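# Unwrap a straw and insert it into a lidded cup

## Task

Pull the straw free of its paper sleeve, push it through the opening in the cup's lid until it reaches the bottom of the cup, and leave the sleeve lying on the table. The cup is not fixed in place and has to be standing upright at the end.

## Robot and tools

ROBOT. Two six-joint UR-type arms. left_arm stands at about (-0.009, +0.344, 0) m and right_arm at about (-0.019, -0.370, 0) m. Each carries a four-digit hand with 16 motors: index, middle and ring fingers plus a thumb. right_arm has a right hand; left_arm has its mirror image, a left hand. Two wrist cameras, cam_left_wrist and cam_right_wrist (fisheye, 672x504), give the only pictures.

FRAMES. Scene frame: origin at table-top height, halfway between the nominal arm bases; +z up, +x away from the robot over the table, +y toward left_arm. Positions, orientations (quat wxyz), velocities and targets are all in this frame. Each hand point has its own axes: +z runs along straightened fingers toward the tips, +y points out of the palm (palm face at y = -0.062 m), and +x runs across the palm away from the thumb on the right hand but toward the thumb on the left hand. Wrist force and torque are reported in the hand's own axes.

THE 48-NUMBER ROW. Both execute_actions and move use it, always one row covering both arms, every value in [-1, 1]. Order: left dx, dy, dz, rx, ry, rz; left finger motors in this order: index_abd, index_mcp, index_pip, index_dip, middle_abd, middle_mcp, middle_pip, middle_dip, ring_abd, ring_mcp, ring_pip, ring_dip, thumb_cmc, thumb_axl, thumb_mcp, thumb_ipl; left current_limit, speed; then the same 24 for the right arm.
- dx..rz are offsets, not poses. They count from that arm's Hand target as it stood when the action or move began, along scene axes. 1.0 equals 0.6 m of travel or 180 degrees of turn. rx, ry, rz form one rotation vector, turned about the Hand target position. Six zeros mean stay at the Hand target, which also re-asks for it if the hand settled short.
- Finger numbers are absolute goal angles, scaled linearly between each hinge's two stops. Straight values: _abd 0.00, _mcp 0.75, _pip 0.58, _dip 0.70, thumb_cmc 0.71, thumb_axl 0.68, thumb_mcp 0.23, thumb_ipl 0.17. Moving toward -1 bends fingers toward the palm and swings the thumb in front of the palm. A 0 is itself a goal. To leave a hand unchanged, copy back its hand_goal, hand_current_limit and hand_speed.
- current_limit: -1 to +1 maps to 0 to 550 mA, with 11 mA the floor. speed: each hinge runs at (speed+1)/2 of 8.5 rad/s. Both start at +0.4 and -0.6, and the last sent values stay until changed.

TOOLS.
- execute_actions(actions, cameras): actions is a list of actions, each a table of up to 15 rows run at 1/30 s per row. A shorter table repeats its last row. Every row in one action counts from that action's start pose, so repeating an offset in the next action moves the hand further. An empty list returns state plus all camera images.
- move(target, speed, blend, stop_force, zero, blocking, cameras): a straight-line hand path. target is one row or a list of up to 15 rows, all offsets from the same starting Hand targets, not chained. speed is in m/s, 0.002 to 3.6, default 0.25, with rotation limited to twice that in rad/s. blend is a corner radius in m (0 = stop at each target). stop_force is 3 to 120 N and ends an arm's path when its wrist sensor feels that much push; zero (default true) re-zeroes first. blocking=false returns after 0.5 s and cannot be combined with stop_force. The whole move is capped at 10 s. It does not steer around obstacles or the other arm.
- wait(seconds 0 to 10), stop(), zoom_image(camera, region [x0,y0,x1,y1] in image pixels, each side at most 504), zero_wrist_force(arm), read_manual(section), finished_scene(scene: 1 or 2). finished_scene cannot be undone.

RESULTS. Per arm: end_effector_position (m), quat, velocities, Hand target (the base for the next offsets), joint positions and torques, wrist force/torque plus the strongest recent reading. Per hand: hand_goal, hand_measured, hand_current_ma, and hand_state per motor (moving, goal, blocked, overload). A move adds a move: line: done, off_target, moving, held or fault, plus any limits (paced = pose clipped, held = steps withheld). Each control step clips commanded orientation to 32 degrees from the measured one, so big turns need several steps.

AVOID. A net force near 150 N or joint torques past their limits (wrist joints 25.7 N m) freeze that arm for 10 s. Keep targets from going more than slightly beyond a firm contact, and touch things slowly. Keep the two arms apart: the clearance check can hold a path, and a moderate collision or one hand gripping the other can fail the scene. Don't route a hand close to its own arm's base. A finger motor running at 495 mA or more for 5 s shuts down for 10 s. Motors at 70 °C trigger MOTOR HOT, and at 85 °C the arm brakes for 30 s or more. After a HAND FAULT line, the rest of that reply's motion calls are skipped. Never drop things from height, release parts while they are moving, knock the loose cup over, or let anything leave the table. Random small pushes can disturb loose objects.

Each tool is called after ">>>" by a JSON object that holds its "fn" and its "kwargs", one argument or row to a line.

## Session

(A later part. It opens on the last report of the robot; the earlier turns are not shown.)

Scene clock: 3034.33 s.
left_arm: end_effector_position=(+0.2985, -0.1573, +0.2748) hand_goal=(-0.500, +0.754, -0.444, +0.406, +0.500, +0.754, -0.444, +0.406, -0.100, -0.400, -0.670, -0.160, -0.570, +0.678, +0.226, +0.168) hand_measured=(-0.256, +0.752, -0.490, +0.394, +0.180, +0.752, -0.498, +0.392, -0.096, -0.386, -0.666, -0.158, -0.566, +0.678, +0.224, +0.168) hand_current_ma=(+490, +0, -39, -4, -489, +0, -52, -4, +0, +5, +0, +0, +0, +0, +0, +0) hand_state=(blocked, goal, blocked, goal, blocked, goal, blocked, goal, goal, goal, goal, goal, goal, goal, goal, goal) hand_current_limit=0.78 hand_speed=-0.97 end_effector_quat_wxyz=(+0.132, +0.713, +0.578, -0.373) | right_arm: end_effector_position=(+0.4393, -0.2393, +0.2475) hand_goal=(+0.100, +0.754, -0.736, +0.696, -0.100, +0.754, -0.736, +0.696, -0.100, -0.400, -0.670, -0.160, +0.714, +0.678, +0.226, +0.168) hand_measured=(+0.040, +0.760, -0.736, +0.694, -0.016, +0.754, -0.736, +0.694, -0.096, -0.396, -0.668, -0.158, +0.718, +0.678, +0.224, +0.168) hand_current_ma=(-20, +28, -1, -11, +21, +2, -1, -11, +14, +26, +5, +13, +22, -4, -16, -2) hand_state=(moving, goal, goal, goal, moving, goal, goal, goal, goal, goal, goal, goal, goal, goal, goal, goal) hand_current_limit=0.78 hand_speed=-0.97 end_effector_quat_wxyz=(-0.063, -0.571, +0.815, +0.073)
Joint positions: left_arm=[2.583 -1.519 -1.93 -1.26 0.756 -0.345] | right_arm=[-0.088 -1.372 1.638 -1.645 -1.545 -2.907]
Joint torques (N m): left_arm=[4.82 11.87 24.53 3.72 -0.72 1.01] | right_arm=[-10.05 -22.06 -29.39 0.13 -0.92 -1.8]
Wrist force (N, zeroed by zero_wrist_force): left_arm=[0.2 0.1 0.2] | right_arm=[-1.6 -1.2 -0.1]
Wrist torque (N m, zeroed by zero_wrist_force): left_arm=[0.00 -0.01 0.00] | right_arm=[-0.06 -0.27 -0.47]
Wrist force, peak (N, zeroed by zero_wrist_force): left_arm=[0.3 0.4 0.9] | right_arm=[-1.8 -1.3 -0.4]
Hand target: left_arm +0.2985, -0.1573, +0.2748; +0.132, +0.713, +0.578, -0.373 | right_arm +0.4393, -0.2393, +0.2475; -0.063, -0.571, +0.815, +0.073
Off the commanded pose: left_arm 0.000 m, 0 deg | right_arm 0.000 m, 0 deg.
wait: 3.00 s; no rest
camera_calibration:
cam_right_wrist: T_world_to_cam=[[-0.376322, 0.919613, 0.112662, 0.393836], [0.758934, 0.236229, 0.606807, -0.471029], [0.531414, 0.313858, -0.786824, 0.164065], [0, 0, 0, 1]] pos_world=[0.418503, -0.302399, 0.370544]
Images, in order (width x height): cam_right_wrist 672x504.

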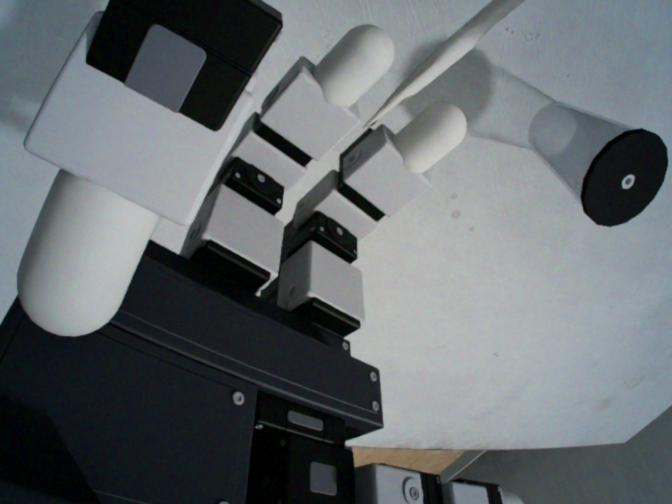

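>>> {"fn": "execute_actions", "kwargs": {
  "actions": []
}}

Scene clock: 3064.27 s.
left_arm: end_effector_position=(+0.2985, -0.1573, +0.2748) hand_goal=(-0.500, +0.754, -0.444, +0.406, +0.500, +0.754, -0.444, +0.406, -0.100, -0.400, -0.670, -0.160, -0.570, +0.678, +0.226, +0.168) hand_measured=(-0.256, +0.752, -0.490, +0.394, +0.180, +0.752, -0.498, +0.392, -0.096, -0.386, -0.666, -0.158, -0.566, +0.678, +0.224, +0.168) hand_current_ma=(+490, +0, -39, -4, -489, +0, -52, -4, +0, +5, +0, +0, +0, +0, +0, +0) hand_state=(blocked, goal, blocked, goal, blocked, goal, blocked, goal, goal, goal, goal, goal, goal, goal, goal, goal) hand_current_limit=0.78 hand_speed=-0.97 end_effector_quat_wxyz=(+0.132, +0.713, +0.578, -0.373) | right_arm: end_effector_position=(+0.4393, -0.2393, +0.2475) hand_goal=(+0.100, +0.754, -0.736, +0.696, -0.100, +0.754, -0.736, +0.696, -0.100, -0.400, -0.670, -0.160, +0.714, +0.678, +0.226, +0.168) hand_measured=(+0.096, +0.760, -0.736, +0.694, -0.096, +0.754, -0.736, +0.694, -0.096, -0.396, -0.668, -0.158, +0.718, +0.678, +0.224, +0.168) hand_current_ma=(-16, +28, -1, -11, +18, +2, -1, -11, +14, +26, +5, +13, +22, -4, -16, -2) hand_state=(goal, goal, goal, goal, goal, goal, goal, goal, goal, goal, goal, goal, goal, goal, goal, goal) hand_current_limit=0.78 hand_speed=-0.97 end_effector_quat_wxyz=(-0.063, -0.571, +0.815, +0.073)
Joint positions: left_arm=[2.583 -1.519 -1.93 -1.26 0.756 -0.345] | right_arm=[-0.088 -1.372 1.638 -1.645 -1.545 -2.907]
Joint velocities: within noise
Joint torques (N m): left_arm=[4.74 13.21 24.44 3.39 -0.68 1.22] | right_arm=[-9.25 -21.05 -28.46 0.31 -0.62 -1.65]
Motor temperatures (°C): left_arm=[32 30 31 40 35 37] | right_arm=[28 32 31 42 34 33]
Wrist force (N, zeroed by zero_wrist_force): left_arm=[0.2 0.2 0.6] | right_arm=[-1.4 -0.8 -0.2]
Wrist torque (N m, zeroed by zero_wrist_force): left_arm=[-0.02 0.00 0.00] | right_arm=[0.00 -0.29 -0.44]
Wrist force, peak (N, zeroed by zero_wrist_force): left_arm=[0.5 0.1 0.7] | right_arm=[-1.8 -0.9 -0.5]
Hand target: left_arm +0.2985, -0.1573, +0.2748; +0.132, +0.713, +0.578, -0.373 | right_arm +0.4393, -0.2393, +0.2475; -0.063, -0.571, +0.815, +0.073
Off the commanded pose: left_arm 0.000 m, 0 deg | right_arm 0.000 m, 0 deg.
camera_calibration:
cam_left_wrist: T_world_to_cam=[[-0.619556, -0.404585, 0.672652, -0.0904416], [-0.202082, 0.910261, 0.36137, 0.0569928], [-0.758494, 0.0879581, -0.645717, 0.5484], [0, 0, 0, 1]] pos_world=[0.371442, -0.136706, 0.394352]
cam_right_wrist: T_world_to_cam=[[-0.376322, 0.919613, 0.112662, 0.393836], [0.758934, 0.236229, 0.606807, -0.471029], [0.531414, 0.313858, -0.786824, 0.164065], [0, 0, 0, 1]] pos_world=[0.418503, -0.302399, 0.370544]

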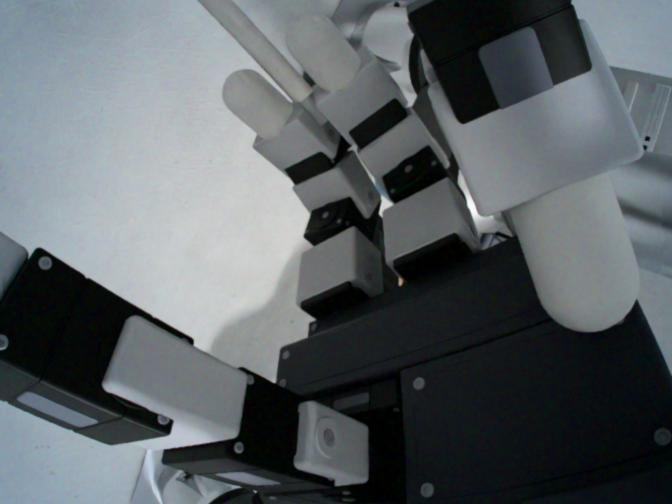

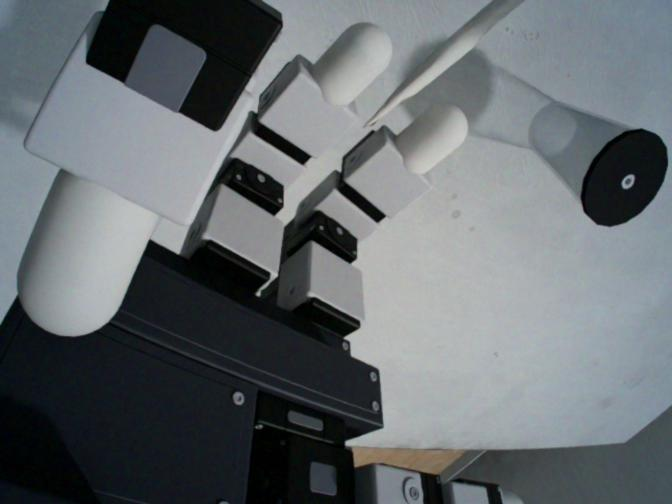

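>>> {"fn": "zoom_image", "kwargs": {
  "camera": "cam_right_wrist",
  "region": [320, 0, 540, 165]
}}

>>> {"fn": "zoom_image", "kwargs": {
  "camera": "cam_left_wrist",
  "region": [180, 0, 400, 165]
}}

Scaled by 2.291 from the camera's 672x504 image, which has a finer 960x720 frame.

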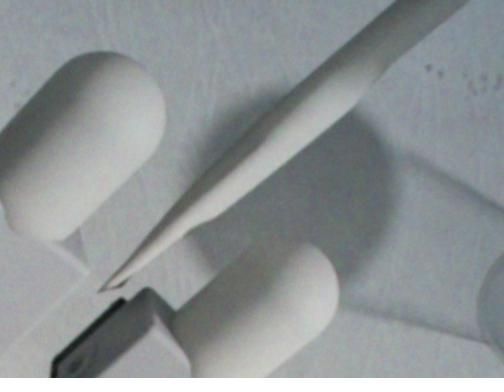

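Scaled by 2.291 from the camera's 672x504 image, which has a finer 960x720 frame.

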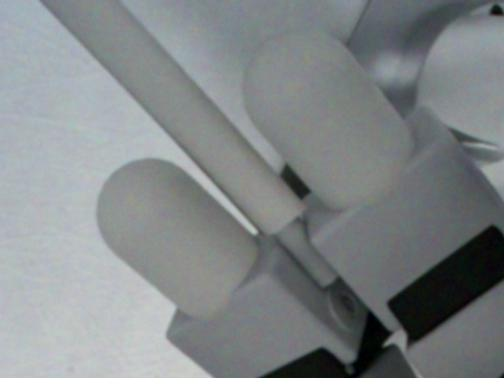

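>>> {"fn": "zoom_image", "kwargs": {
  "camera": "cam_right_wrist",
  "region": [350, 50, 470, 140]
}}

Scaled by 4.200 from the camera's 672x504 image, which has a finer 960x720 frame.

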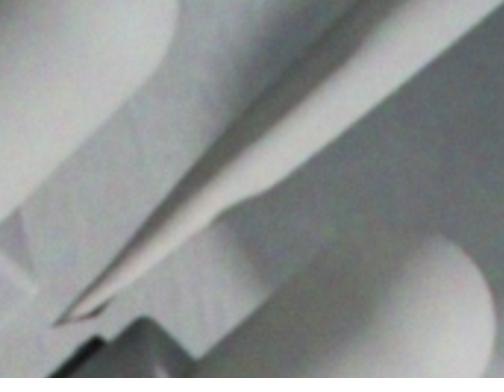

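>>> {"fn": "move", "kwargs": {
  "target": [0,0,0,0,0,0,-0.5,0.754,-0.444,0.406,0.5,0.754,-0.444,0.406,-0.1,-0.4,-0.67,-0.16,-0.57,0.678,0.226,0.168,0.78,-0.97,-0.0170,0.0065,0.0197,0,0,0,0.1,0.754,-0.445,0.406,-0.1,0.754,-0.445,0.406,-0.1,-0.4,-0.67,-0.16,0.714,0.678,0.226,0.168,0.78,-0.93],
  "speed": 0.02
}}

>>> {"fn": "wait", "kwargs": {
  "seconds": 1,
  "cameras": ["cam_right_wrist"]
}}

>>> {"fn": "zoom_image", "kwargs": {
  "camera": "cam_right_wrist",
  "region": [320, 60, 480, 180]
}}

Scene clock: 3234.93 s.
left_arm: end_effector_position=(+0.2985, -0.1573, +0.2748) hand_goal=(-0.500, +0.754, -0.444, +0.406, +0.500, +0.754, -0.444, +0.406, -0.100, -0.400, -0.670, -0.160, -0.570, +0.678, +0.226, +0.168) hand_measured=(-0.256, +0.752, -0.490, +0.394, +0.180, +0.752, -0.498, +0.392, -0.096, -0.386, -0.666, -0.158, -0.566, +0.678, +0.224, +0.168) hand_current_ma=(+490, +0, -39, -4, -489, +0, -52, -4, +0, +5, +0, +0, +0, +0, +0, +0) hand_state=(blocked, goal, blocked, goal, blocked, goal, blocked, goal, goal, goal, goal, goal, goal, goal, goal, goal) hand_current_limit=0.78 hand_speed=-0.97 end_effector_quat_wxyz=(+0.132, +0.713, +0.578, -0.373) | right_arm: end_effector_position=(+0.4291, -0.2354, +0.2593) hand_goal=(+0.100, +0.754, -0.444, +0.406, -0.100, +0.754, -0.444, +0.406, -0.100, -0.400, -0.670, -0.160, +0.714, +0.678, +0.226, +0.168) hand_measured=(+0.096, +0.760, -0.444, +0.410, -0.096, +0.754, -0.444, +0.410, -0.096, -0.396, -0.668, -0.158, +0.718, +0.678, +0.224, +0.168) hand_current_ma=(-16, +28, -2, +20, +18, +2, -2, +16, +14, +26, +5, +13, +22, -4, -16, -2) hand_state=(goal, goal, goal, goal, goal, goal, goal, goal, goal, goal, goal, goal, goal, goal, goal, goal) hand_current_limit=0.78 hand_speed=-0.93 end_effector_quat_wxyz=(-0.063, -0.571, +0.815, +0.073)
Joint positions: left_arm=[2.583 -1.519 -1.93 -1.26 0.756 -0.345] | right_arm=[-0.083 -1.401 1.642 -1.62 -1.544 -2.902]
Joint torques (N m): left_arm=[4.43 13.52 24.72 2.84 -0.52 1.23] | right_arm=[8.65 -34.07 -14.19 0.81 1.4 1.53]
Wrist force (N, zeroed by zero_wrist_force): left_arm=[0.2 0.0 0.5] | right_arm=[-1.7 -1.1 -0.5]
Wrist torque (N m, zeroed by zero_wrist_force): left_arm=[-0.03 -0.01 0.01] | right_arm=[-0.02 -0.25 -0.57]
Wrist force, peak (N, zeroed by zero_wrist_force): left_arm=[0.3 -0.4 0.8] | right_arm=[-1.7 -1.4 -0.3]
Hand target: left_arm +0.2985, -0.1573, +0.2748; +0.132, +0.713, +0.578, -0.373 | right_arm +0.4291, -0.2354, +0.2593; -0.063, -0.571, +0.815, +0.073
Off the commanded pose: left_arm 0.000 m, 0 deg | right_arm 0.000 m, 0 deg.
move: done

Scene clock: 3235.93 s.
left_arm: end_effector_position=(+0.2985, -0.1573, +0.2748) hand_goal=(-0.500, +0.754, -0.444, +0.406, +0.500, +0.754, -0.444, +0.406, -0.100, -0.400, -0.670, -0.160, -0.570, +0.678, +0.226, +0.168) hand_measured=(-0.256, +0.752, -0.490, +0.394, +0.180, +0.752, -0.498, +0.392, -0.096, -0.386, -0.666, -0.158, -0.566, +0.678, +0.224, +0.168) hand_current_ma=(+490, +0, -39, -4, -489, +0, -52, -4, +0, +5, +0, +0, +0, +0, +0, +0) hand_state=(blocked, goal, blocked, goal, blocked, goal, blocked, goal, goal, goal, goal, goal, goal, goal, goal, goal) hand_current_limit=0.78 hand_speed=-0.97 end_effector_quat_wxyz=(+0.132, +0.713, +0.578, -0.373) | right_arm: end_effector_position=(+0.4291, -0.2354, +0.2593) hand_goal=(+0.100, +0.754, -0.444, +0.406, -0.100, +0.754, -0.444, +0.406, -0.100, -0.400, -0.670, -0.160, +0.714, +0.678, +0.226, +0.168) hand_measured=(+0.096, +0.760, -0.444, +0.410, -0.096, +0.754, -0.444, +0.410, -0.096, -0.396, -0.668, -0.158, +0.718, +0.678, +0.224, +0.168) hand_current_ma=(-16, +28, -2, +20, +18, +2, -2, +16, +14, +26, +5, +13, +22, -4, -16, -2) hand_state=(goal, goal, goal, goal, goal, goal, goal, goal, goal, goal, goal, goal, goal, goal, goal, goal) hand_current_limit=0.78 hand_speed=-0.93 end_effector_quat_wxyz=(-0.063, -0.571, +0.815, +0.073)
Joint positions: left_arm=[2.583 -1.519 -1.93 -1.26 0.756 -0.345] | right_arm=[-0.083 -1.402 1.642 -1.62 -1.544 -2.902]
Joint torques (N m): left_arm=[3.64 13.35 23.83 2.79 -0.69 1.15] | right_arm=[7.98 -34.1 -13.75 1 1.48 1.46]
Wrist force (N, zeroed by zero_wrist_force): left_arm=[0.2 0.1 0.4] | right_arm=[-1.4 -1.1 -0.2]
Wrist torque (N m, zeroed by zero_wrist_force): left_arm=[-0.01 0.00 -0.01] | right_arm=[-0.05 -0.28 -0.55]
Wrist force, peak (N, zeroed by zero_wrist_force): left_arm=[0.2 -0.1 0.7] | right_arm=[-1.7 -1.2 -0.6]
Hand target: left_arm +0.2985, -0.1573, +0.2748; +0.132, +0.713, +0.578, -0.373 | right_arm +0.4291, -0.2354, +0.2593; -0.063, -0.571, +0.815, +0.073
Off the commanded pose: left_arm 0.000 m, 0 deg | right_arm 0.000 m, 0 deg.
wait: 1.00 s; at rest by 0.17 s
camera_calibration:
cam_right_wrist: T_world_to_cam=[[-0.376322, 0.919613, 0.112662, 0.385082], [0.758934, 0.236229, 0.606807, -0.47137], [0.531414, 0.313858, -0.786824, 0.177546], [0, 0, 0, 1]] pos_world=[0.408303, -0.298499, 0.382344]
Images, in order (width x height): cam_right_wrist 672x504.

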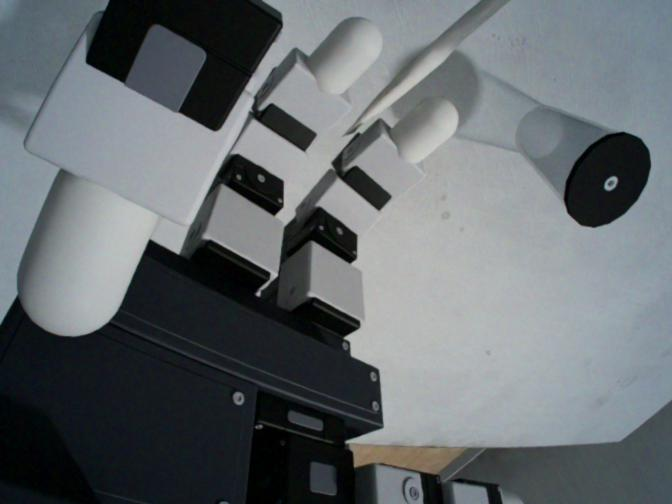

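Scaled by 3.150 from the camera's 672x504 image, which has a finer 960x720 frame.

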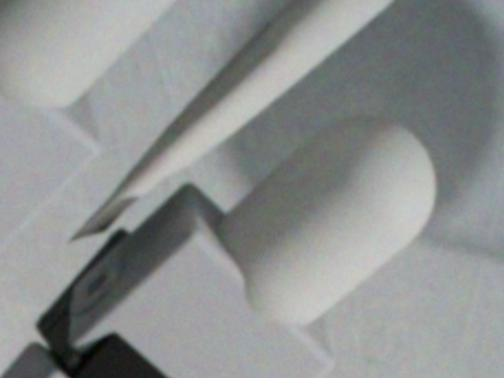

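>>> {"fn": "move", "kwargs": {
  "target": [0,0,0,0,0,0,-0.5,0.754,-0.444,0.406,0.5,0.754,-0.444,0.406,-0.1,-0.4,-0.67,-0.16,-0.57,0.678,0.226,0.168,0.78,-0.97,0,0,0,0,0,0,-0.5,0.754,-0.445,0.406,0.5,0.754,-0.445,0.406,-0.1,-0.4,-0.67,-0.16,0.714,0.678,0.226,0.168,0.78,-0.97],
  "speed": 0.02
}}

>>> {"fn": "wait", "kwargs": {
  "seconds": 4,
  "cameras": ["cam_right_wrist"]
}}

>>> {"fn": "zoom_image", "kwargs": {
  "camera": "cam_right_wrist",
  "region": [320, 60, 480, 180]
}}

Scene clock: 3255.47 s.
left_arm: end_effector_position=(+0.2985, -0.1573, +0.2748) hand_goal=(-0.500, +0.754, -0.444, +0.406, +0.500, +0.754, -0.444, +0.406, -0.100, -0.400, -0.670, -0.160, -0.570, +0.678, +0.226, +0.168) hand_measured=(-0.256, +0.756, -0.490, +0.396, +0.180, +0.754, -0.500, +0.392, -0.096, -0.386, -0.666, -0.158, -0.566, +0.678, +0.224, +0.168) hand_current_ma=(+489, +0, -39, -2, -489, +0, -54, -4, +0, +5, +0, +0, +0, +0, +0, +0) hand_state=(blocked, goal, blocked, goal, blocked, goal, blocked, goal, goal, goal, goal, goal, goal, goal, goal, goal) hand_current_limit=0.78 hand_speed=-0.97 end_effector_quat_wxyz=(+0.132, +0.713, +0.578, -0.373) | right_arm: end_effector_position=(+0.4291, -0.2354, +0.2593) hand_goal=(-0.500, +0.754, -0.444, +0.406, +0.500, +0.754, -0.444, +0.406, -0.100, -0.400, -0.670, -0.160, +0.714, +0.678, +0.226, +0.168) hand_measured=(-0.184, +0.762, -0.448, +0.406, +0.202, +0.758, -0.452, +0.404, -0.096, -0.396, -0.668, -0.158, +0.718, +0.678, +0.224, +0.168) hand_current_ma=(+490, +42, -19, +4, -489, +17, -42, -6, +14, +26, +5, +13, +22, -4, -16, -2) hand_state=(blocked, goal, goal, goal, blocked, goal, goal, goal, goal, goal, goal, goal, goal, goal, goal, goal) hand_current_limit=0.78 hand_speed=-0.97 end_effector_quat_wxyz=(-0.063, -0.571, +0.815, +0.073)
Joint positions: left_arm=[2.583 -1.519 -1.93 -1.26 0.756 -0.345] | right_arm=[-0.083 -1.402 1.642 -1.62 -1.544 -2.902]
Joint torques (N m): left_arm=[3.28 12.79 23.62 2.08 -0.54 1.33] | right_arm=[8.03 -34.51 -14.25 0.92 1.32 1.62]
Wrist force (N, zeroed by zero_wrist_force): left_arm=[0.3 -0.8 0.3] | right_arm=[-1.6 -1.8 -0.1]
Wrist torque (N m, zeroed by zero_wrist_force): left_arm=[0.01 -0.06 0.06] | right_arm=[0.00 -0.30 -0.56]
Wrist force, peak (N, zeroed by zero_wrist_force): left_arm=[0.2 -0.5 1.0] | right_arm=[-1.9 -2.0 0.0]
Hand target: left_arm +0.2985, -0.1573, +0.2748; +0.132, +0.713, +0.578, -0.373 | right_arm +0.4291, -0.2354, +0.2593; -0.063, -0.571, +0.815, +0.073
Off the commanded pose: left_arm 0.000 m, 0 deg | right_arm 0.000 m, 0 deg.
move: done

Scene clock: 3259.47 s.
left_arm: end_effector_position=(+0.2985, -0.1573, +0.2748) hand_goal=(-0.500, +0.754, -0.444, +0.406, +0.500, +0.754, -0.444, +0.406, -0.100, -0.400, -0.670, -0.160, -0.570, +0.678, +0.226, +0.168) hand_measured=(-0.256, +0.756, -0.490, +0.396, +0.180, +0.754, -0.500, +0.392, -0.096, -0.386, -0.666, -0.158, -0.566, +0.678, +0.224, +0.168) hand_current_ma=(+490, +0, -39, -2, -489, +0, -54, -4, +0, +5, +0, +0, +0, +0, +0, +0) hand_state=(blocked, goal, blocked, goal, blocked, goal, blocked, goal, goal, goal, goal, goal, goal, goal, goal, goal) hand_current_limit=0.78 hand_speed=-0.97 end_effector_quat_wxyz=(+0.132, +0.713, +0.578, -0.373) | right_arm: end_effector_position=(+0.4291, -0.2354, +0.2593) hand_goal=(-0.500, +0.754, -0.444, +0.406, +0.500, +0.754, -0.444, +0.406, -0.100, -0.400, -0.670, -0.160, +0.714, +0.678, +0.226, +0.168) hand_measured=(-0.184, +0.762, -0.448, +0.406, +0.202, +0.758, -0.452, +0.404, -0.096, -0.396, -0.668, -0.158, +0.718, +0.678, +0.224, +0.168) hand_current_ma=(+489, +42, -19, +4, -489, +17, -42, -6, +14, +26, +5, +13, +22, -4, -16, -2) hand_state=(blocked, goal, goal, goal, blocked, goal, goal, goal, goal, goal, goal, goal, goal, goal, goal, goal) hand_current_limit=0.78 hand_speed=-0.97 end_effector_quat_wxyz=(-0.063, -0.571, +0.815, +0.073)
Joint positions: left_arm=[2.583 -1.519 -1.93 -1.26 0.756 -0.345] | right_arm=[-0.083 -1.402 1.642 -1.62 -1.544 -2.902]
Joint torques (N m): left_arm=[4.31 14.59 23.84 1.58 -0.46 1.52] | right_arm=[8.27 -34.64 -14.65 0.9 1.18 1.43]
Wrist force (N, zeroed by zero_wrist_force): left_arm=[0.3 -0.8 0.5] | right_arm=[-1.8 -2.1 -0.1]
Wrist torque (N m, zeroed by zero_wrist_force): left_arm=[-0.01 -0.07 0.07] | right_arm=[-0.03 -0.28 -0.58]
Wrist force, peak (N, zeroed by zero_wrist_force): left_arm=[0.1 -1.1 0.7] | right_arm=[-2.0 -2.0 -0.3]
Hand target: left_arm +0.2985, -0.1573, +0.2748; +0.132, +0.713, +0.578, -0.373 | right_arm +0.4291, -0.2354, +0.2593; -0.063, -0.571, +0.815, +0.073
Off the commanded pose: left_arm 0.000 m, 0 deg | right_arm 0.000 m, 0 deg.
wait: 4.00 s; at rest by 0.17 s
camera_calibration:
cam_right_wrist: T_world_to_cam=[[-0.376322, 0.919613, 0.112662, 0.385082], [0.758934, 0.236229, 0.606807, -0.47137], [0.531414, 0.313858, -0.786824, 0.177546], [0, 0, 0, 1]] pos_world=[0.408303, -0.298499, 0.382344]
Images, in order (width x height): cam_right_wrist 672x504.

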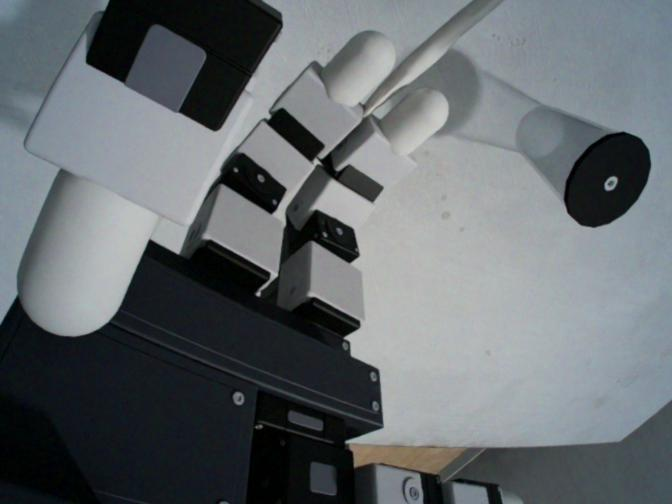

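Scaled by 3.150 from the camera's 672x504 image, which has a finer 960x720 frame.

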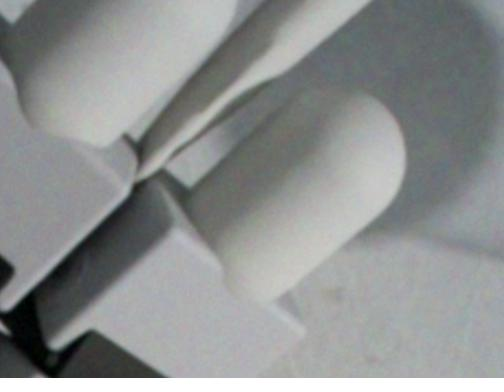

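>>> {"fn": "move", "kwargs": {
  "target": [0,0,0,0,0,0,-0.5,0.754,-0.444,0.406,0.5,0.754,-0.444,0.406,-0.1,-0.4,-0.67,-0.16,-0.57,0.678,0.226,0.168,0.78,-0.97,0.0154,-0.0056,-0.0032,0,0,0,-0.5,0.754,-0.445,0.406,0.5,0.754,-0.445,0.406,-0.1,-0.4,-0.67,-0.16,0.714,0.678,0.226,0.168,0.78,-0.97],
  "speed": 0.007,
  "stop_force": 20,
  "cameras": ["all"]
}}

>>> {"fn": "zoom_image", "kwargs": {
  "camera": "cam_left_wrist",
  "region": [180, 0, 400, 165]
}}

>>> {"fn": "zoom_image", "kwargs": {
  "camera": "cam_right_wrist",
  "region": [320, 60, 480, 180]
}}

Scene clock: 3270.33 s.
left_arm: end_effector_position=(+0.2985, -0.1573, +0.2748) hand_goal=(-0.500, +0.754, -0.444, +0.406, +0.500, +0.754, -0.444, +0.406, -0.100, -0.400, -0.670, -0.160, -0.570, +0.678, +0.226, +0.168) hand_measured=(-0.256, +0.746, -0.490, +0.398, +0.180, +0.746, -0.500, +0.392, -0.096, -0.386, -0.666, -0.158, -0.566, +0.678, +0.224, +0.168) hand_current_ma=(+489, -2, -39, -2, -489, -2, -55, -4, +0, +5, +0, +0, +0, +0, +0, +0) hand_state=(blocked, goal, blocked, goal, blocked, goal, blocked, goal, goal, goal, goal, goal, goal, goal, goal, goal) hand_current_limit=0.78 hand_speed=-0.97 end_effector_quat_wxyz=(+0.132, +0.713, +0.578, -0.373) | right_arm: end_effector_position=(+0.4383, -0.2387, +0.2574) hand_goal=(-0.500, +0.754, -0.444, +0.406, +0.500, +0.754, -0.444, +0.406, -0.100, -0.400, -0.670, -0.160, +0.714, +0.678, +0.226, +0.168) hand_measured=(-0.184, +0.746, -0.454, +0.404, +0.210, +0.742, -0.456, +0.404, -0.096, -0.396, -0.668, -0.158, +0.718, +0.678, +0.224, +0.168) hand_current_ma=(+490, -40, -47, -8, -489, -69, -60, -10, +14, +26, +5, +13, +22, -4, -16, -2) hand_state=(blocked, goal, goal, goal, blocked, goal, goal, goal, goal, goal, goal, goal, goal, goal, goal, goal) hand_current_limit=0.78 hand_speed=-0.97 end_effector_quat_wxyz=(-0.063, -0.571, +0.815, +0.073)
Joint positions: left_arm=[2.583 -1.519 -1.93 -1.26 0.756 -0.345] | right_arm=[-0.087 -1.38 1.621 -1.621 -1.545 -2.907]
Joint torques (N m): left_arm=[3.27 13.51 23.35 1.02 -0.32 1.61] | right_arm=[-10.31 -21.43 -31.65 -5.32 -1.49 -1.63]
Wrist force (N, zeroed by zero_wrist_force): left_arm=[-0.1 2.1 0.7] | right_arm=[-1.3 0.8 -0.4]
Wrist torque (N m, zeroed by zero_wrist_force): left_arm=[-0.08 -0.03 0.05] | right_arm=[-0.10 -0.34 -0.44]
Wrist force, peak (N, zeroed by zero_wrist_force): left_arm=[0.0 3.3 0.7] | right_arm=[-1.9 -2.1 -0.2]
Hand target: left_arm +0.2985, -0.1573, +0.2748; +0.132, +0.713, +0.578, -0.373 | right_arm +0.4383, -0.2387, +0.2574; -0.063, -0.571, +0.815, +0.073
Off the commanded pose: left_arm 0.000 m, 0 deg | right_arm 0.000 m, 0 deg.
move: done
camera_calibration:
cam_left_wrist: T_world_to_cam=[[-0.619556, -0.404585, 0.672652, -0.0904416], [-0.202082, 0.910261, 0.36137, 0.0569928], [-0.758494, 0.0879581, -0.645717, 0.5484], [0, 0, 0, 1]] pos_world=[0.371442, -0.136706, 0.394352]
cam_right_wrist: T_world_to_cam=[[-0.376322, 0.919613, 0.112662, 0.391793], [0.758934, 0.236229, 0.606807, -0.476419], [0.531414, 0.313858, -0.786824, 0.172198], [0, 0, 0, 1]] pos_world=[0.417503, -0.301799, 0.380444]

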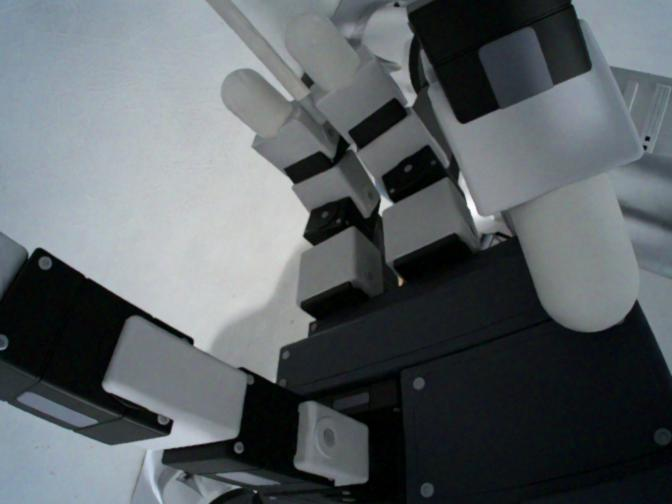

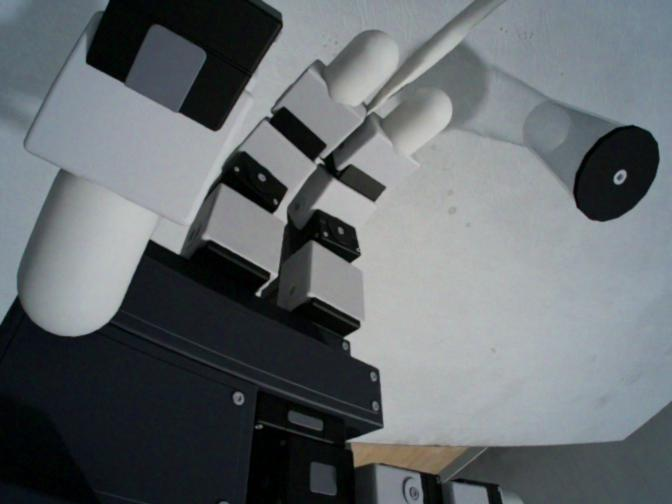

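Scaled by 2.291 from the camera's 672x504 image, which has a finer 960x720 frame.

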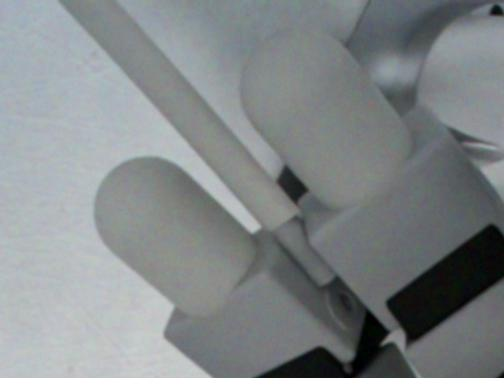

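Scaled by 3.150 from the camera's 672x504 image, which has a finer 960x720 frame.

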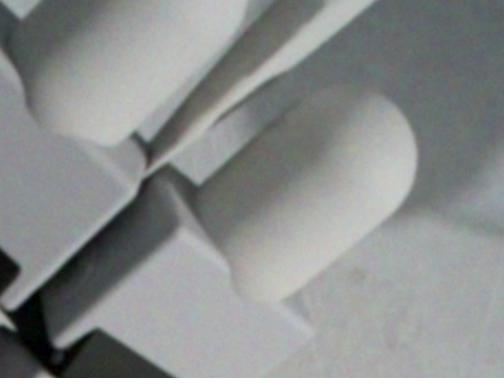

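>>> {"fn": "zoom_image", "kwargs": {
  "camera": "cam_left_wrist",
  "region": [260, 60, 360, 135]
}}

>>> {"fn": "move", "kwargs": {
  "target": [0,0,0,0,0,0,-0.5,0.754,-0.444,0.406,0.5,0.754,-0.444,0.406,-0.1,-0.4,-0.67,-0.16,-0.57,0.678,0.226,0.168,0.78,-0.97,0.0154,-0.0056,-0.0032,0,0,0,-0.5,0.754,-0.445,0.406,0.5,0.754,-0.445,0.406,-0.1,-0.4,-0.67,-0.16,0.714,0.678,0.226,0.168,0.78,-0.97],
  "speed": 0.007,
  "stop_force": 20,
  "cameras": ["all"]
}}

>>> {"fn": "zoom_image", "kwargs": {
  "camera": "cam_left_wrist",
  "region": [260, 60, 360, 135]
}}

>>> {"fn": "zoom_image", "kwargs": {
  "camera": "cam_right_wrist",
  "region": [320, 60, 480, 180]
}}

Scaled by 5.040 from the camera's 672x504 image, which has a finer 960x720 frame.

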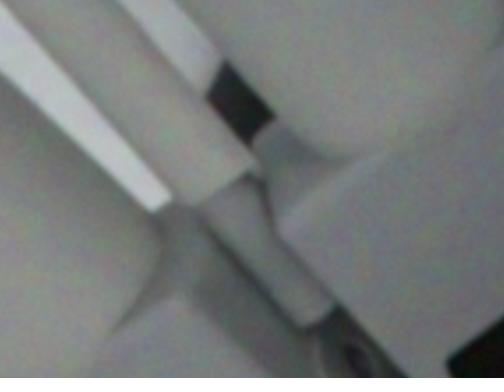

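Scene clock: 3292.33 s.
left_arm: end_effector_position=(+0.2985, -0.1573, +0.2748) hand_goal=(-0.500, +0.754, -0.444, +0.406, +0.500, +0.754, -0.444, +0.406, -0.100, -0.400, -0.670, -0.160, -0.570, +0.678, +0.226, +0.168) hand_measured=(-0.256, +0.752, -0.490, +0.396, +0.180, +0.750, -0.500, +0.392, -0.096, -0.386, -0.666, -0.158, -0.566, +0.678, +0.224, +0.168) hand_current_ma=(+490, +0, -39, -2, -489, +0, -55, -4, +0, +5, +0, +0, +0, +0, +0, +0) hand_state=(blocked, goal, blocked, goal, blocked, goal, blocked, goal, goal, goal, goal, goal, goal, goal, goal, goal) hand_current_limit=0.78 hand_speed=-0.97 end_effector_quat_wxyz=(+0.132, +0.713, +0.578, -0.373) | right_arm: end_effector_position=(+0.4475, -0.2421, +0.2555) hand_goal=(-0.500, +0.754, -0.444, +0.406, +0.500, +0.754, -0.444, +0.406, -0.100, -0.400, -0.670, -0.160, +0.714, +0.678, +0.226, +0.168) hand_measured=(-0.186, +0.756, -0.454, +0.404, +0.210, +0.752, -0.456, +0.404, -0.096, -0.396, -0.668, -0.158, +0.718, +0.678, +0.224, +0.168) hand_current_ma=(+490, +15, -46, -8, -489, -12, -60, -10, +14, +26, +5, +13, +22, -4, -16, -2) hand_state=(blocked, goal, goal, goal, blocked, goal, goal, goal, goal, goal, goal, goal, goal, goal, goal, goal) hand_current_limit=0.78 hand_speed=-0.97 end_effector_quat_wxyz=(-0.063, -0.571, +0.815, +0.073)
Joint positions: left_arm=[2.583 -1.519 -1.93 -1.26 0.756 -0.345] | right_arm=[-0.091 -1.358 1.6 -1.621 -1.546 -2.911]
Joint torques (N m): left_arm=[3.39 13.58 22.84 1.07 -0.48 1.61] | right_arm=[-10.04 -21.29 -30.12 0.26 -1.37 -1.65]
Wrist force (N, zeroed by zero_wrist_force): left_arm=[0.4 -0.2 0.5] | right_arm=[-1.6 -1.2 -0.3]
Wrist torque (N m, zeroed by zero_wrist_force): left_arm=[-0.06 -0.02 0.02] | right_arm=[-0.04 -0.26 -0.47]
Wrist force, peak (N, zeroed by zero_wrist_force): left_arm=[0.0 2.4 0.6] | right_arm=[-1.8 -1.5 -0.3]
Hand target: left_arm +0.2985, -0.1573, +0.2748; +0.132, +0.713, +0.578, -0.373 | right_arm +0.4475, -0.2421, +0.2555; -0.063, -0.571, +0.815, +0.073
Off the commanded pose: left_arm 0.000 m, 0 deg | right_arm 0.000 m, 0 deg.
move: done
camera_calibration:
cam_left_wrist: T_world_to_cam=[[-0.619556, -0.404585, 0.672652, -0.0904416], [-0.202082, 0.910261, 0.36137, 0.0569928], [-0.758494, 0.0879581, -0.645717, 0.5484], [0, 0, 0, 1]] pos_world=[0.371442, -0.136706, 0.394352]
cam_right_wrist: T_world_to_cam=[[-0.376359, 0.919602, 0.112634, 0.398619], [0.758916, 0.236273, 0.606812, -0.481427], [0.531413, 0.313859, -0.786824, 0.166881], [0, 0, 0, 1]] pos_world=[0.426703, -0.305199, 0.378544]

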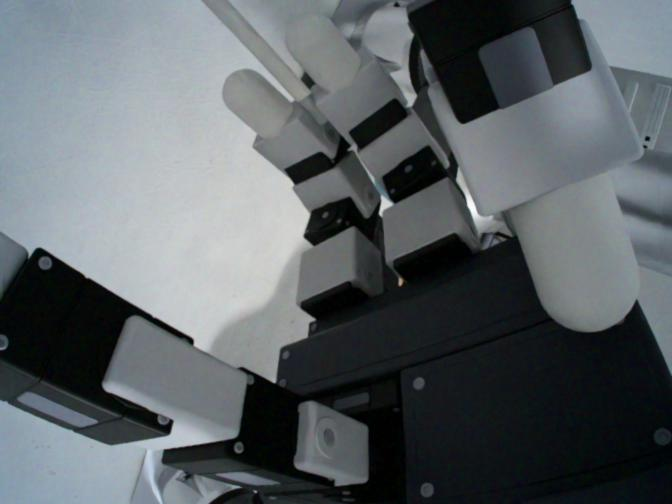

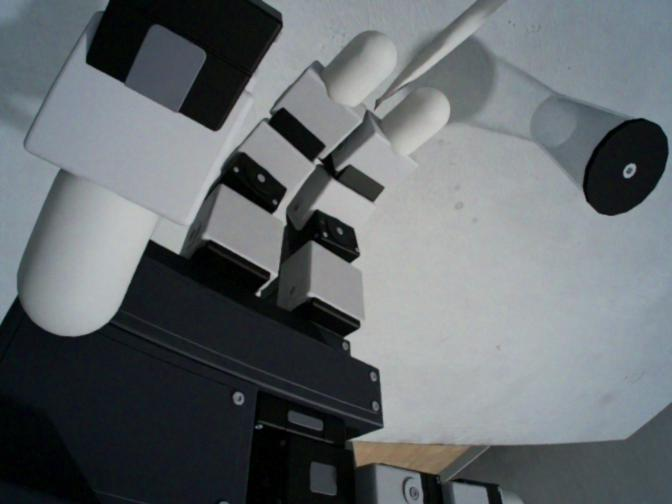

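Scaled by 5.040 from the camera's 672x504 image, which has a finer 960x720 frame.

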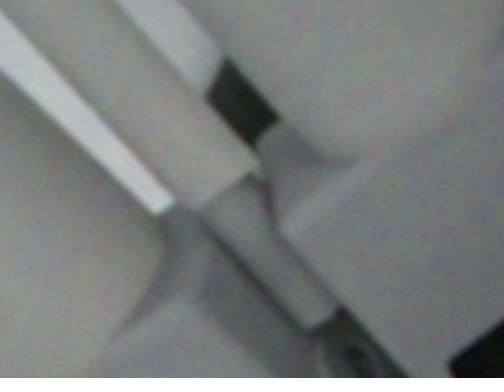

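Scaled by 3.150 from the camera's 672x504 image, which has a finer 960x720 frame.

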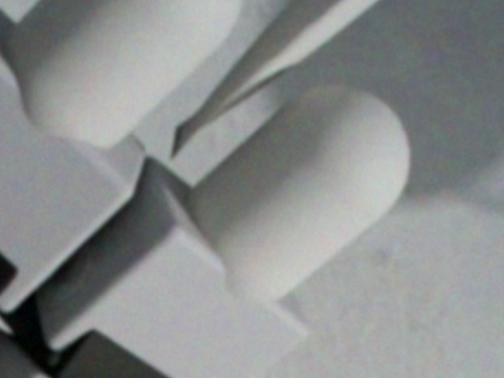

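>>> {"fn": "move", "kwargs": {
  "target": [0,0,0,0,0,0,-0.5,0.754,-0.444,0.406,0.5,0.754,-0.444,0.406,-0.1,-0.4,-0.67,-0.16,-0.57,0.678,0.226,0.168,0.78,-0.97,0.0461,-0.0169,-0.0096,0,0,0,-0.18,0.754,-0.445,0.406,0.2,0.754,-0.445,0.406,-0.1,-0.4,-0.67,-0.16,0.714,0.678,0.226,0.168,0.78,-0.97],
  "speed": 0.02
}}

>>> {"fn": "move", "kwargs": {
  "target": [-0.0208,-0.0705,0.0240,0.2868,-0.1048,-0.0596,-0.5,0.754,-0.444,0.406,0.5,0.754,-0.444,0.406,-0.1,-0.4,-0.67,-0.16,-0.57,0.678,0.226,0.168,0.78,-0.97,0,0,0,0,0,0,0.12,0.754,-0.591,0.551,-0.12,0.754,-0.591,0.551,-0.1,-0.4,-0.67,-0.16,0.714,0.678,0.226,0.168,0.78,-0.93],
  "speed": 0.08,
  "cameras": ["all"]
}}

Scene clock: 3445.33 s.
left_arm: end_effector_position=(+0.2985, -0.1573, +0.2748) hand_goal=(-0.500, +0.754, -0.444, +0.406, +0.500, +0.754, -0.444, +0.406, -0.100, -0.400, -0.670, -0.160, -0.570, +0.678, +0.226, +0.168) hand_measured=(-0.256, +0.752, -0.490, +0.396, +0.180, +0.750, -0.500, +0.392, -0.096, -0.386, -0.666, -0.158, -0.566, +0.678, +0.224, +0.168) hand_current_ma=(+490, +0, -39, -2, -489, +0, -55, -4, +0, +5, +0, +0, +0, +0, +0, +0) hand_state=(blocked, goal, blocked, goal, blocked, goal, blocked, goal, goal, goal, goal, goal, goal, goal, goal, goal) hand_current_limit=0.78 hand_speed=-0.97 end_effector_quat_wxyz=(+0.132, +0.713, +0.578, -0.373) | right_arm: end_effector_position=(+0.4750, -0.2522, +0.2498) hand_goal=(-0.180, +0.754, -0.444, +0.406, +0.200, +0.754, -0.444, +0.406, -0.100, -0.400, -0.670, -0.160, +0.714, +0.678, +0.226, +0.168) hand_measured=(-0.174, +0.758, -0.444, +0.404, +0.196, +0.752, -0.446, +0.404, -0.096, -0.396, -0.668, -0.158, +0.718, +0.678, +0.224, +0.168) hand_current_ma=(+28, +16, +3, -8, -17, -10, -15, -10, +14, +26, +5, +13, +22, -4, -16, -2) hand_state=(goal, goal, goal, goal, goal, goal, goal, goal, goal, goal, goal, goal, goal, goal, goal, goal) hand_current_limit=0.78 hand_speed=-0.97 end_effector_quat_wxyz=(-0.063, -0.571, +0.815, +0.073)
Joint positions: left_arm=[2.583 -1.519 -1.93 -1.26 0.756 -0.345] | right_arm=[-0.103 -1.293 1.532 -1.618 -1.548 -2.922]
Joint torques (N m): left_arm=[4.57 13.29 24 1.1 -0.28 1.88] | right_arm=[-9.02 -25.08 -29.94 0.85 -1.24 -1.71]
Wrist force (N, zeroed by zero_wrist_force): left_arm=[0.3 0.1 0.8] | right_arm=[-1.2 -1.1 -0.2]
Wrist torque (N m, zeroed by zero_wrist_force): left_arm=[-0.04 0.00 0.01] | right_arm=[-0.04 -0.30 -0.44]
Wrist force, peak (N, zeroed by zero_wrist_force): left_arm=[0.4 -0.3 0.9] | right_arm=[-1.8 -1.3 -0.2]
Hand target: left_arm +0.2985, -0.1573, +0.2748; +0.132, +0.713, +0.578, -0.373 | right_arm +0.4752, -0.2522, +0.2497; -0.063, -0.571, +0.815, +0.073
Off the commanded pose: left_arm 0.000 m, 0 deg | right_arm 0.000 m, 0 deg.
move: done

Scene clock: 3451.03 s.
left_arm: end_effector_position=(+0.2881, -0.1924, +0.2868) hand_goal=(-0.500, +0.754, -0.444, +0.406, +0.500, +0.754, -0.444, +0.406, -0.100, -0.400, -0.670, -0.160, -0.570, +0.678, +0.226, +0.168) hand_measured=(-0.256, +0.754, -0.490, +0.396, +0.180, +0.752, -0.500, +0.392, -0.096, -0.386, -0.666, -0.158, -0.568, +0.678, +0.224, +0.168) hand_current_ma=(+489, +0, -39, -2, -489, +0, -55, -4, +0, +5, +0, +0, +0, +0, +0, +0) hand_state=(blocked, goal, blocked, goal, blocked, goal, blocked, goal, goal, goal, goal, goal, goal, goal, goal, goal) hand_current_limit=0.78 hand_speed=-0.97 end_effector_quat_wxyz=(-0.089, +0.797, +0.596, -0.048) | right_arm: end_effector_position=(+0.4752, -0.2522, +0.2497) hand_goal=(+0.120, +0.754, -0.590, +0.552, -0.120, +0.754, -0.590, +0.552, -0.100, -0.400, -0.670, -0.160, +0.714, +0.678, +0.226, +0.168) hand_measured=(+0.116, +0.758, -0.582, +0.550, -0.116, +0.754, -0.582, +0.550, -0.096, -0.396, -0.668, -0.158, +0.718, +0.678, +0.224, +0.168) hand_current_ma=(-17, +16, +42, -13, +19, +2, +43, -11, +14, +26, +5, +13, +22, -4, -16, -2) hand_state=(goal, goal, goal, goal, goal, goal, goal, goal, goal, goal, goal, goal, goal, goal, goal, goal) hand_current_limit=0.78 hand_speed=-0.93 end_effector_quat_wxyz=(-0.063, -0.571, +0.815, +0.073)
Joint positions: left_arm=[2.212 -1.82 -1.394 -1.676 1.476 -0.627] | right_arm=[-0.103 -1.293 1.532 -1.618 -1.548 -2.922]
Joint torques (N m): left_arm=[8.33 41.34 14.46 4.6 -1.33 2.19] | right_arm=[-10.08 -24.56 -30.17 0.87 -1.4 -1.54]
Wrist force (N, zeroed by zero_wrist_force): left_arm=[-0.2 0.2 0.1] | right_arm=[-1.5 -1.1 -0.3]
Wrist torque (N m, zeroed by zero_wrist_force): left_arm=[0.09 0.06 0.00] | right_arm=[-0.02 -0.27 -0.46]
Wrist force, peak (N, zeroed by zero_wrist_force): left_arm=[-0.8 0.3 0.4] | right_arm=[-1.9 -1.2 -0.2]
Hand target: left_arm +0.2881, -0.1924, +0.2868; -0.088, +0.797, +0.596, -0.048 (not the last commanded pose) | right_arm +0.4752, -0.2522, +0.2497; -0.063, -0.571, +0.815, +0.073
Off the commanded pose: left_arm 0.008 m, 10 deg | right_arm 0.000 m, 0 deg.
move: held (left_arm; a check stopped the path); limits=held
pose unreachable (left arm): on one or more control steps of this call, first in action 0 (counted from 0), this arm could not follow its commanded pose, so it was not sent that pose on those steps. It may still have moved: this result reports where it is.
cause: moving toward the commanded pose would bring a part of the arm too close to another arm (a part of this arm just beyond joint 4 (wrist 1) and a part of the right arm just beyond its joint 2 (shoulder lift), 10 mm apart when this arm was first held).
camera_calibration:
cam_left_wrist: T_world_to_cam=[[-0.809183, -0.582736, 0.075107, 0.0725585], [-0.262551, 0.472976, 0.841047, -0.121665], [-0.525632, 0.660842, -0.535722, 0.562945], [0, 0, 0, 1]] pos_world=[0.322672, -0.272191, 0.398459]
cam_right_wrist: T_world_to_cam=[[-0.376322, 0.919613, 0.112662, 0.418961], [0.758934, 0.236229, 0.606807, -0.496563], [0.531414, 0.313858, -0.786824, 0.150767], [0, 0, 0, 1]] pos_world=[0.454403, -0.315299, 0.372744]

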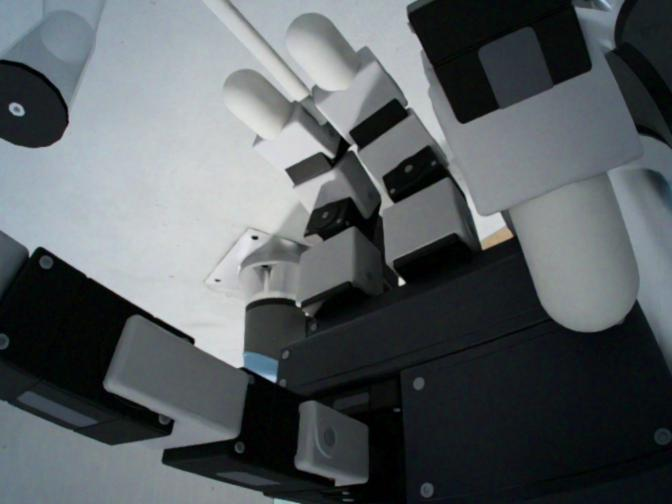

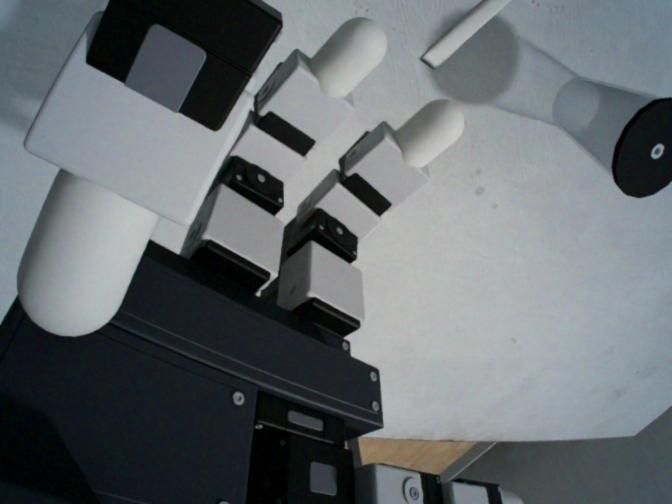

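>>> {"fn": "zoom_image", "kwargs": {
  "camera": "cam_right_wrist",
  "region": [390, 0, 550, 120]
}}

>>> {"fn": "zoom_image", "kwargs": {
  "camera": "cam_left_wrist",
  "region": [180, 0, 400, 165]
}}

Scaled by 3.150 from the camera's 672x504 image, which has a finer 960x720 frame.

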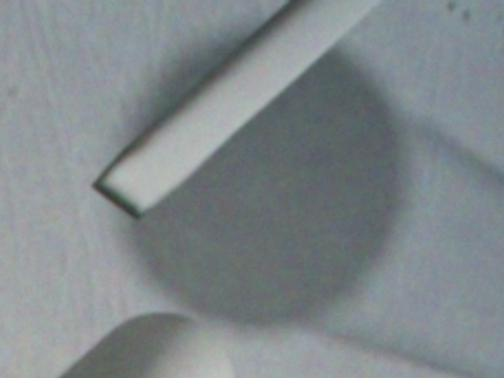

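Scaled by 2.291 from the camera's 672x504 image, which has a finer 960x720 frame.

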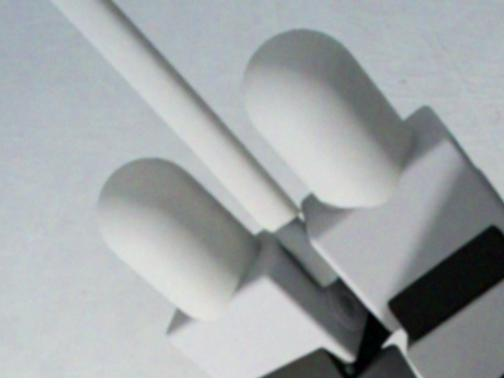

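>>> {"fn": "move", "kwargs": {
  "target": [0,0,0,0,0,0,-0.5,0.754,-0.444,0.406,0.5,0.754,-0.444,0.406,-0.1,-0.4,-0.67,-0.16,-0.57,0.678,0.226,0.168,0.78,-0.97,0.0070,0.0257,-0.0040,-0.0973,0.0356,0.0202,0.12,0.754,-0.591,0.551,-0.12,0.754,-0.591,0.551,-0.1,-0.4,-0.67,-0.16,0.714,0.678,0.226,0.168,0.78,-0.93],
  "speed": 0.06,
  "cameras": ["cam_right_wrist"]
}}

>>> {"fn": "zoom_image", "kwargs": {
  "camera": "cam_right_wrist",
  "region": [390, 0, 550, 120]
}}

Scene clock: 3513.27 s.
left_arm: end_effector_position=(+0.2881, -0.1924, +0.2868) hand_goal=(-0.500, +0.754, -0.444, +0.406, +0.500, +0.754, -0.444, +0.406, -0.100, -0.400, -0.670, -0.160, -0.570, +0.678, +0.226, +0.168) hand_measured=(-0.256, +0.754, -0.490, +0.396, +0.180, +0.752, -0.500, +0.392, -0.096, -0.386, -0.666, -0.158, -0.568, +0.678, +0.224, +0.168) hand_current_ma=(+490, +0, -39, -2, -489, +0, -55, -4, +0, +5, +0, +0, +0, +0, +0, +0) hand_state=(blocked, goal, blocked, goal, blocked, goal, blocked, goal, goal, goal, goal, goal, goal, goal, goal, goal) hand_current_limit=0.78 hand_speed=-0.97 end_effector_quat_wxyz=(-0.088, +0.797, +0.596, -0.048) | right_arm: end_effector_position=(+0.4760, -0.2492, +0.2493) hand_goal=(+0.120, +0.754, -0.590, +0.552, -0.120, +0.754, -0.590, +0.552, -0.100, -0.400, -0.670, -0.160, +0.714, +0.678, +0.226, +0.168) hand_measured=(+0.116, +0.758, -0.582, +0.550, -0.116, +0.754, -0.582, +0.550, -0.096, -0.396, -0.668, -0.158, +0.718, +0.678, +0.224, +0.168) hand_current_ma=(-15, +16, +42, -13, +18, +2, +42, -11, +14, +26, +5, +13, +22, -4, -16, -2) hand_state=(goal, goal, goal, goal, goal, goal, goal, goal, goal, goal, goal, goal, goal, goal, goal, goal) hand_current_limit=0.78 hand_speed=-0.93 end_effector_quat_wxyz=(-0.089, -0.573, +0.813, +0.055)
Joint positions: left_arm=[2.212 -1.82 -1.395 -1.676 1.476 -0.627] | right_arm=[-0.074 -1.275 1.504 -1.593 -1.604 -2.894]
Joint torques (N m): left_arm=[9.25 43.59 12.57 4.7 -1.32 2.08] | right_arm=[-10.11 -39.08 -14.17 -4.98 1.39 -1.88]
Wrist force (N, zeroed by zero_wrist_force): left_arm=[-0.6 0.0 0.2] | right_arm=[-1.3 -1.2 -0.4]
Wrist torque (N m, zeroed by zero_wrist_force): left_arm=[0.07 0.10 -0.02] | right_arm=[-0.04 -0.28 -0.43]
Wrist force, peak (N, zeroed by zero_wrist_force): left_arm=[-0.7 0.2 0.4] | right_arm=[-1.9 -1.2 -0.3]
Hand target: left_arm +0.2881, -0.1924, +0.2868; -0.088, +0.797, +0.596, -0.048 | right_arm +0.4760, -0.2493, +0.2493; -0.089, -0.573, +0.813, +0.055 (not the last commanded pose)
Off the commanded pose: left_arm 0.000 m, 0 deg | right_arm 0.013 m, 15 deg.
move: held (right_arm; a check stopped the path); limits=held
pose unreachable (right arm): on one or more control steps of this call, first in action 0 (counted from 0), this arm could not follow its commanded pose, so it was not sent that pose on those steps. It may still have moved: this result reports where it is.
cause: moving toward the commanded pose would bring a part of the arm too close to another arm (a part of this arm just beyond joint 2 (shoulder lift) and a part of the left arm just beyond its joint 4 (wrist 1), 6 mm apart when this arm was first held).
camera_calibration:
cam_right_wrist: T_world_to_cam=[[-0.385659, 0.920202, 0.0670456, 0.432554], [0.768273, 0.280046, 0.575613, -0.483382], [0.510905, 0.2735, -0.814969, 0.155776], [0, 0, 0, 1]] pos_world=[0.458601, -0.305272, 0.376193]
Images, in order (width x height): cam_right_wrist 672x504.

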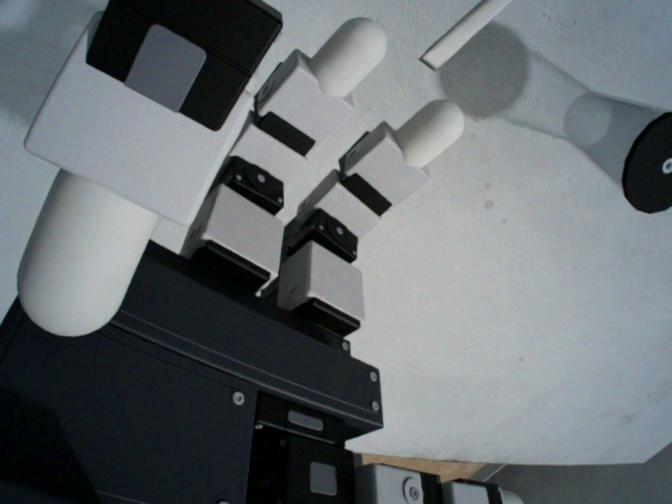

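Scaled by 3.150 from the camera's 672x504 image, which has a finer 960x720 frame.

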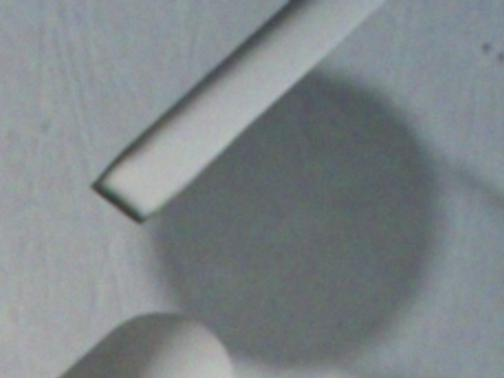

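>>> {"fn": "move", "kwargs": {
  "target": [0,0.15,0,0,0,0,-0.5,0.754,-0.444,0.406,0.5,0.754,-0.444,0.406,-0.1,-0.4,-0.67,-0.16,-0.57,0.678,0.226,0.168,0.78,-0.97,0,0.15,0,0,0,0,0.12,0.754,-0.591,0.551,-0.12,0.754,-0.591,0.551,-0.1,-0.4,-0.67,-0.16,0.714,0.678,0.226,0.168,0.78,-0.93],
  "speed": 0.08
}}

Scene clock: 3543.33 s.
left_arm: end_effector_position=(+0.2881, -0.1025, +0.2868) hand_goal=(-0.500, +0.754, -0.444, +0.406, +0.500, +0.754, -0.444, +0.406, -0.100, -0.400, -0.670, -0.160, -0.570, +0.678, +0.226, +0.168) hand_measured=(-0.256, +0.754, -0.490, +0.396, +0.180, +0.752, -0.500, +0.392, -0.096, -0.386, -0.666, -0.158, -0.568, +0.678, +0.224, +0.168) hand_current_ma=(+489, +0, -39, -2, -489, +0, -55, -4, +0, +5, +0, +0, +0, +0, +0, +0) hand_state=(blocked, goal, blocked, goal, blocked, goal, blocked, goal, goal, goal, goal, goal, goal, goal, goal, goal) hand_current_limit=0.78 hand_speed=-0.97 end_effector_quat_wxyz=(-0.088, +0.797, +0.596, -0.048) | right_arm: end_effector_position=(+0.4760, -0.1595, +0.2493) hand_goal=(+0.120, +0.754, -0.590, +0.552, -0.120, +0.754, -0.590, +0.552, -0.100, -0.400, -0.670, -0.160, +0.714, +0.678, +0.226, +0.168) hand_measured=(+0.116, +0.758, -0.582, +0.550, -0.116, +0.754, -0.582, +0.550, -0.096, -0.396, -0.668, -0.158, +0.718, +0.678, +0.224, +0.168) hand_current_ma=(-15, +16, +42, -13, +18, +3, +42, -11, +14, +26, +5, +13, +22, -4, -16, -2) hand_state=(goal, goal, goal, goal, goal, goal, goal, goal, goal, goal, goal, goal, goal, goal, goal, goal) hand_current_limit=0.78 hand_speed=-0.93 end_effector_quat_wxyz=(-0.089, -0.573, +0.813, +0.055)
Joint positions: left_arm=[2.317 -1.626 -1.619 -1.655 1.495 -0.524] | right_arm=[0.072 -1.235 1.45 -1.577 -1.573 -2.75]
Joint torques (N m): left_arm=[8.73 34.22 13.87 4.79 1.17 2.3] | right_arm=[8.72 -26.05 -29.75 0.84 1.52 1.82]
Wrist force (N, zeroed by zero_wrist_force): left_arm=[-0.5 0.0 0.1] | right_arm=[-1.6 -1.1 -0.3]
Wrist torque (N m, zeroed by zero_wrist_force): left_arm=[0.06 0.10 -0.04] | right_arm=[-0.03 -0.25 -0.55]
Wrist force, peak (N, zeroed by zero_wrist_force): left_arm=[-0.8 0.3 -0.1] | right_arm=[-1.7 -1.4 -0.2]
Hand target: left_arm +0.2881, -0.1024, +0.2868; -0.088, +0.797, +0.596, -0.048 | right_arm +0.4760, -0.1593, +0.2493; -0.089, -0.573, +0.813, +0.055
Off the commanded pose: left_arm 0.000 m, 0 deg | right_arm 0.000 m, 0 deg.
move: done


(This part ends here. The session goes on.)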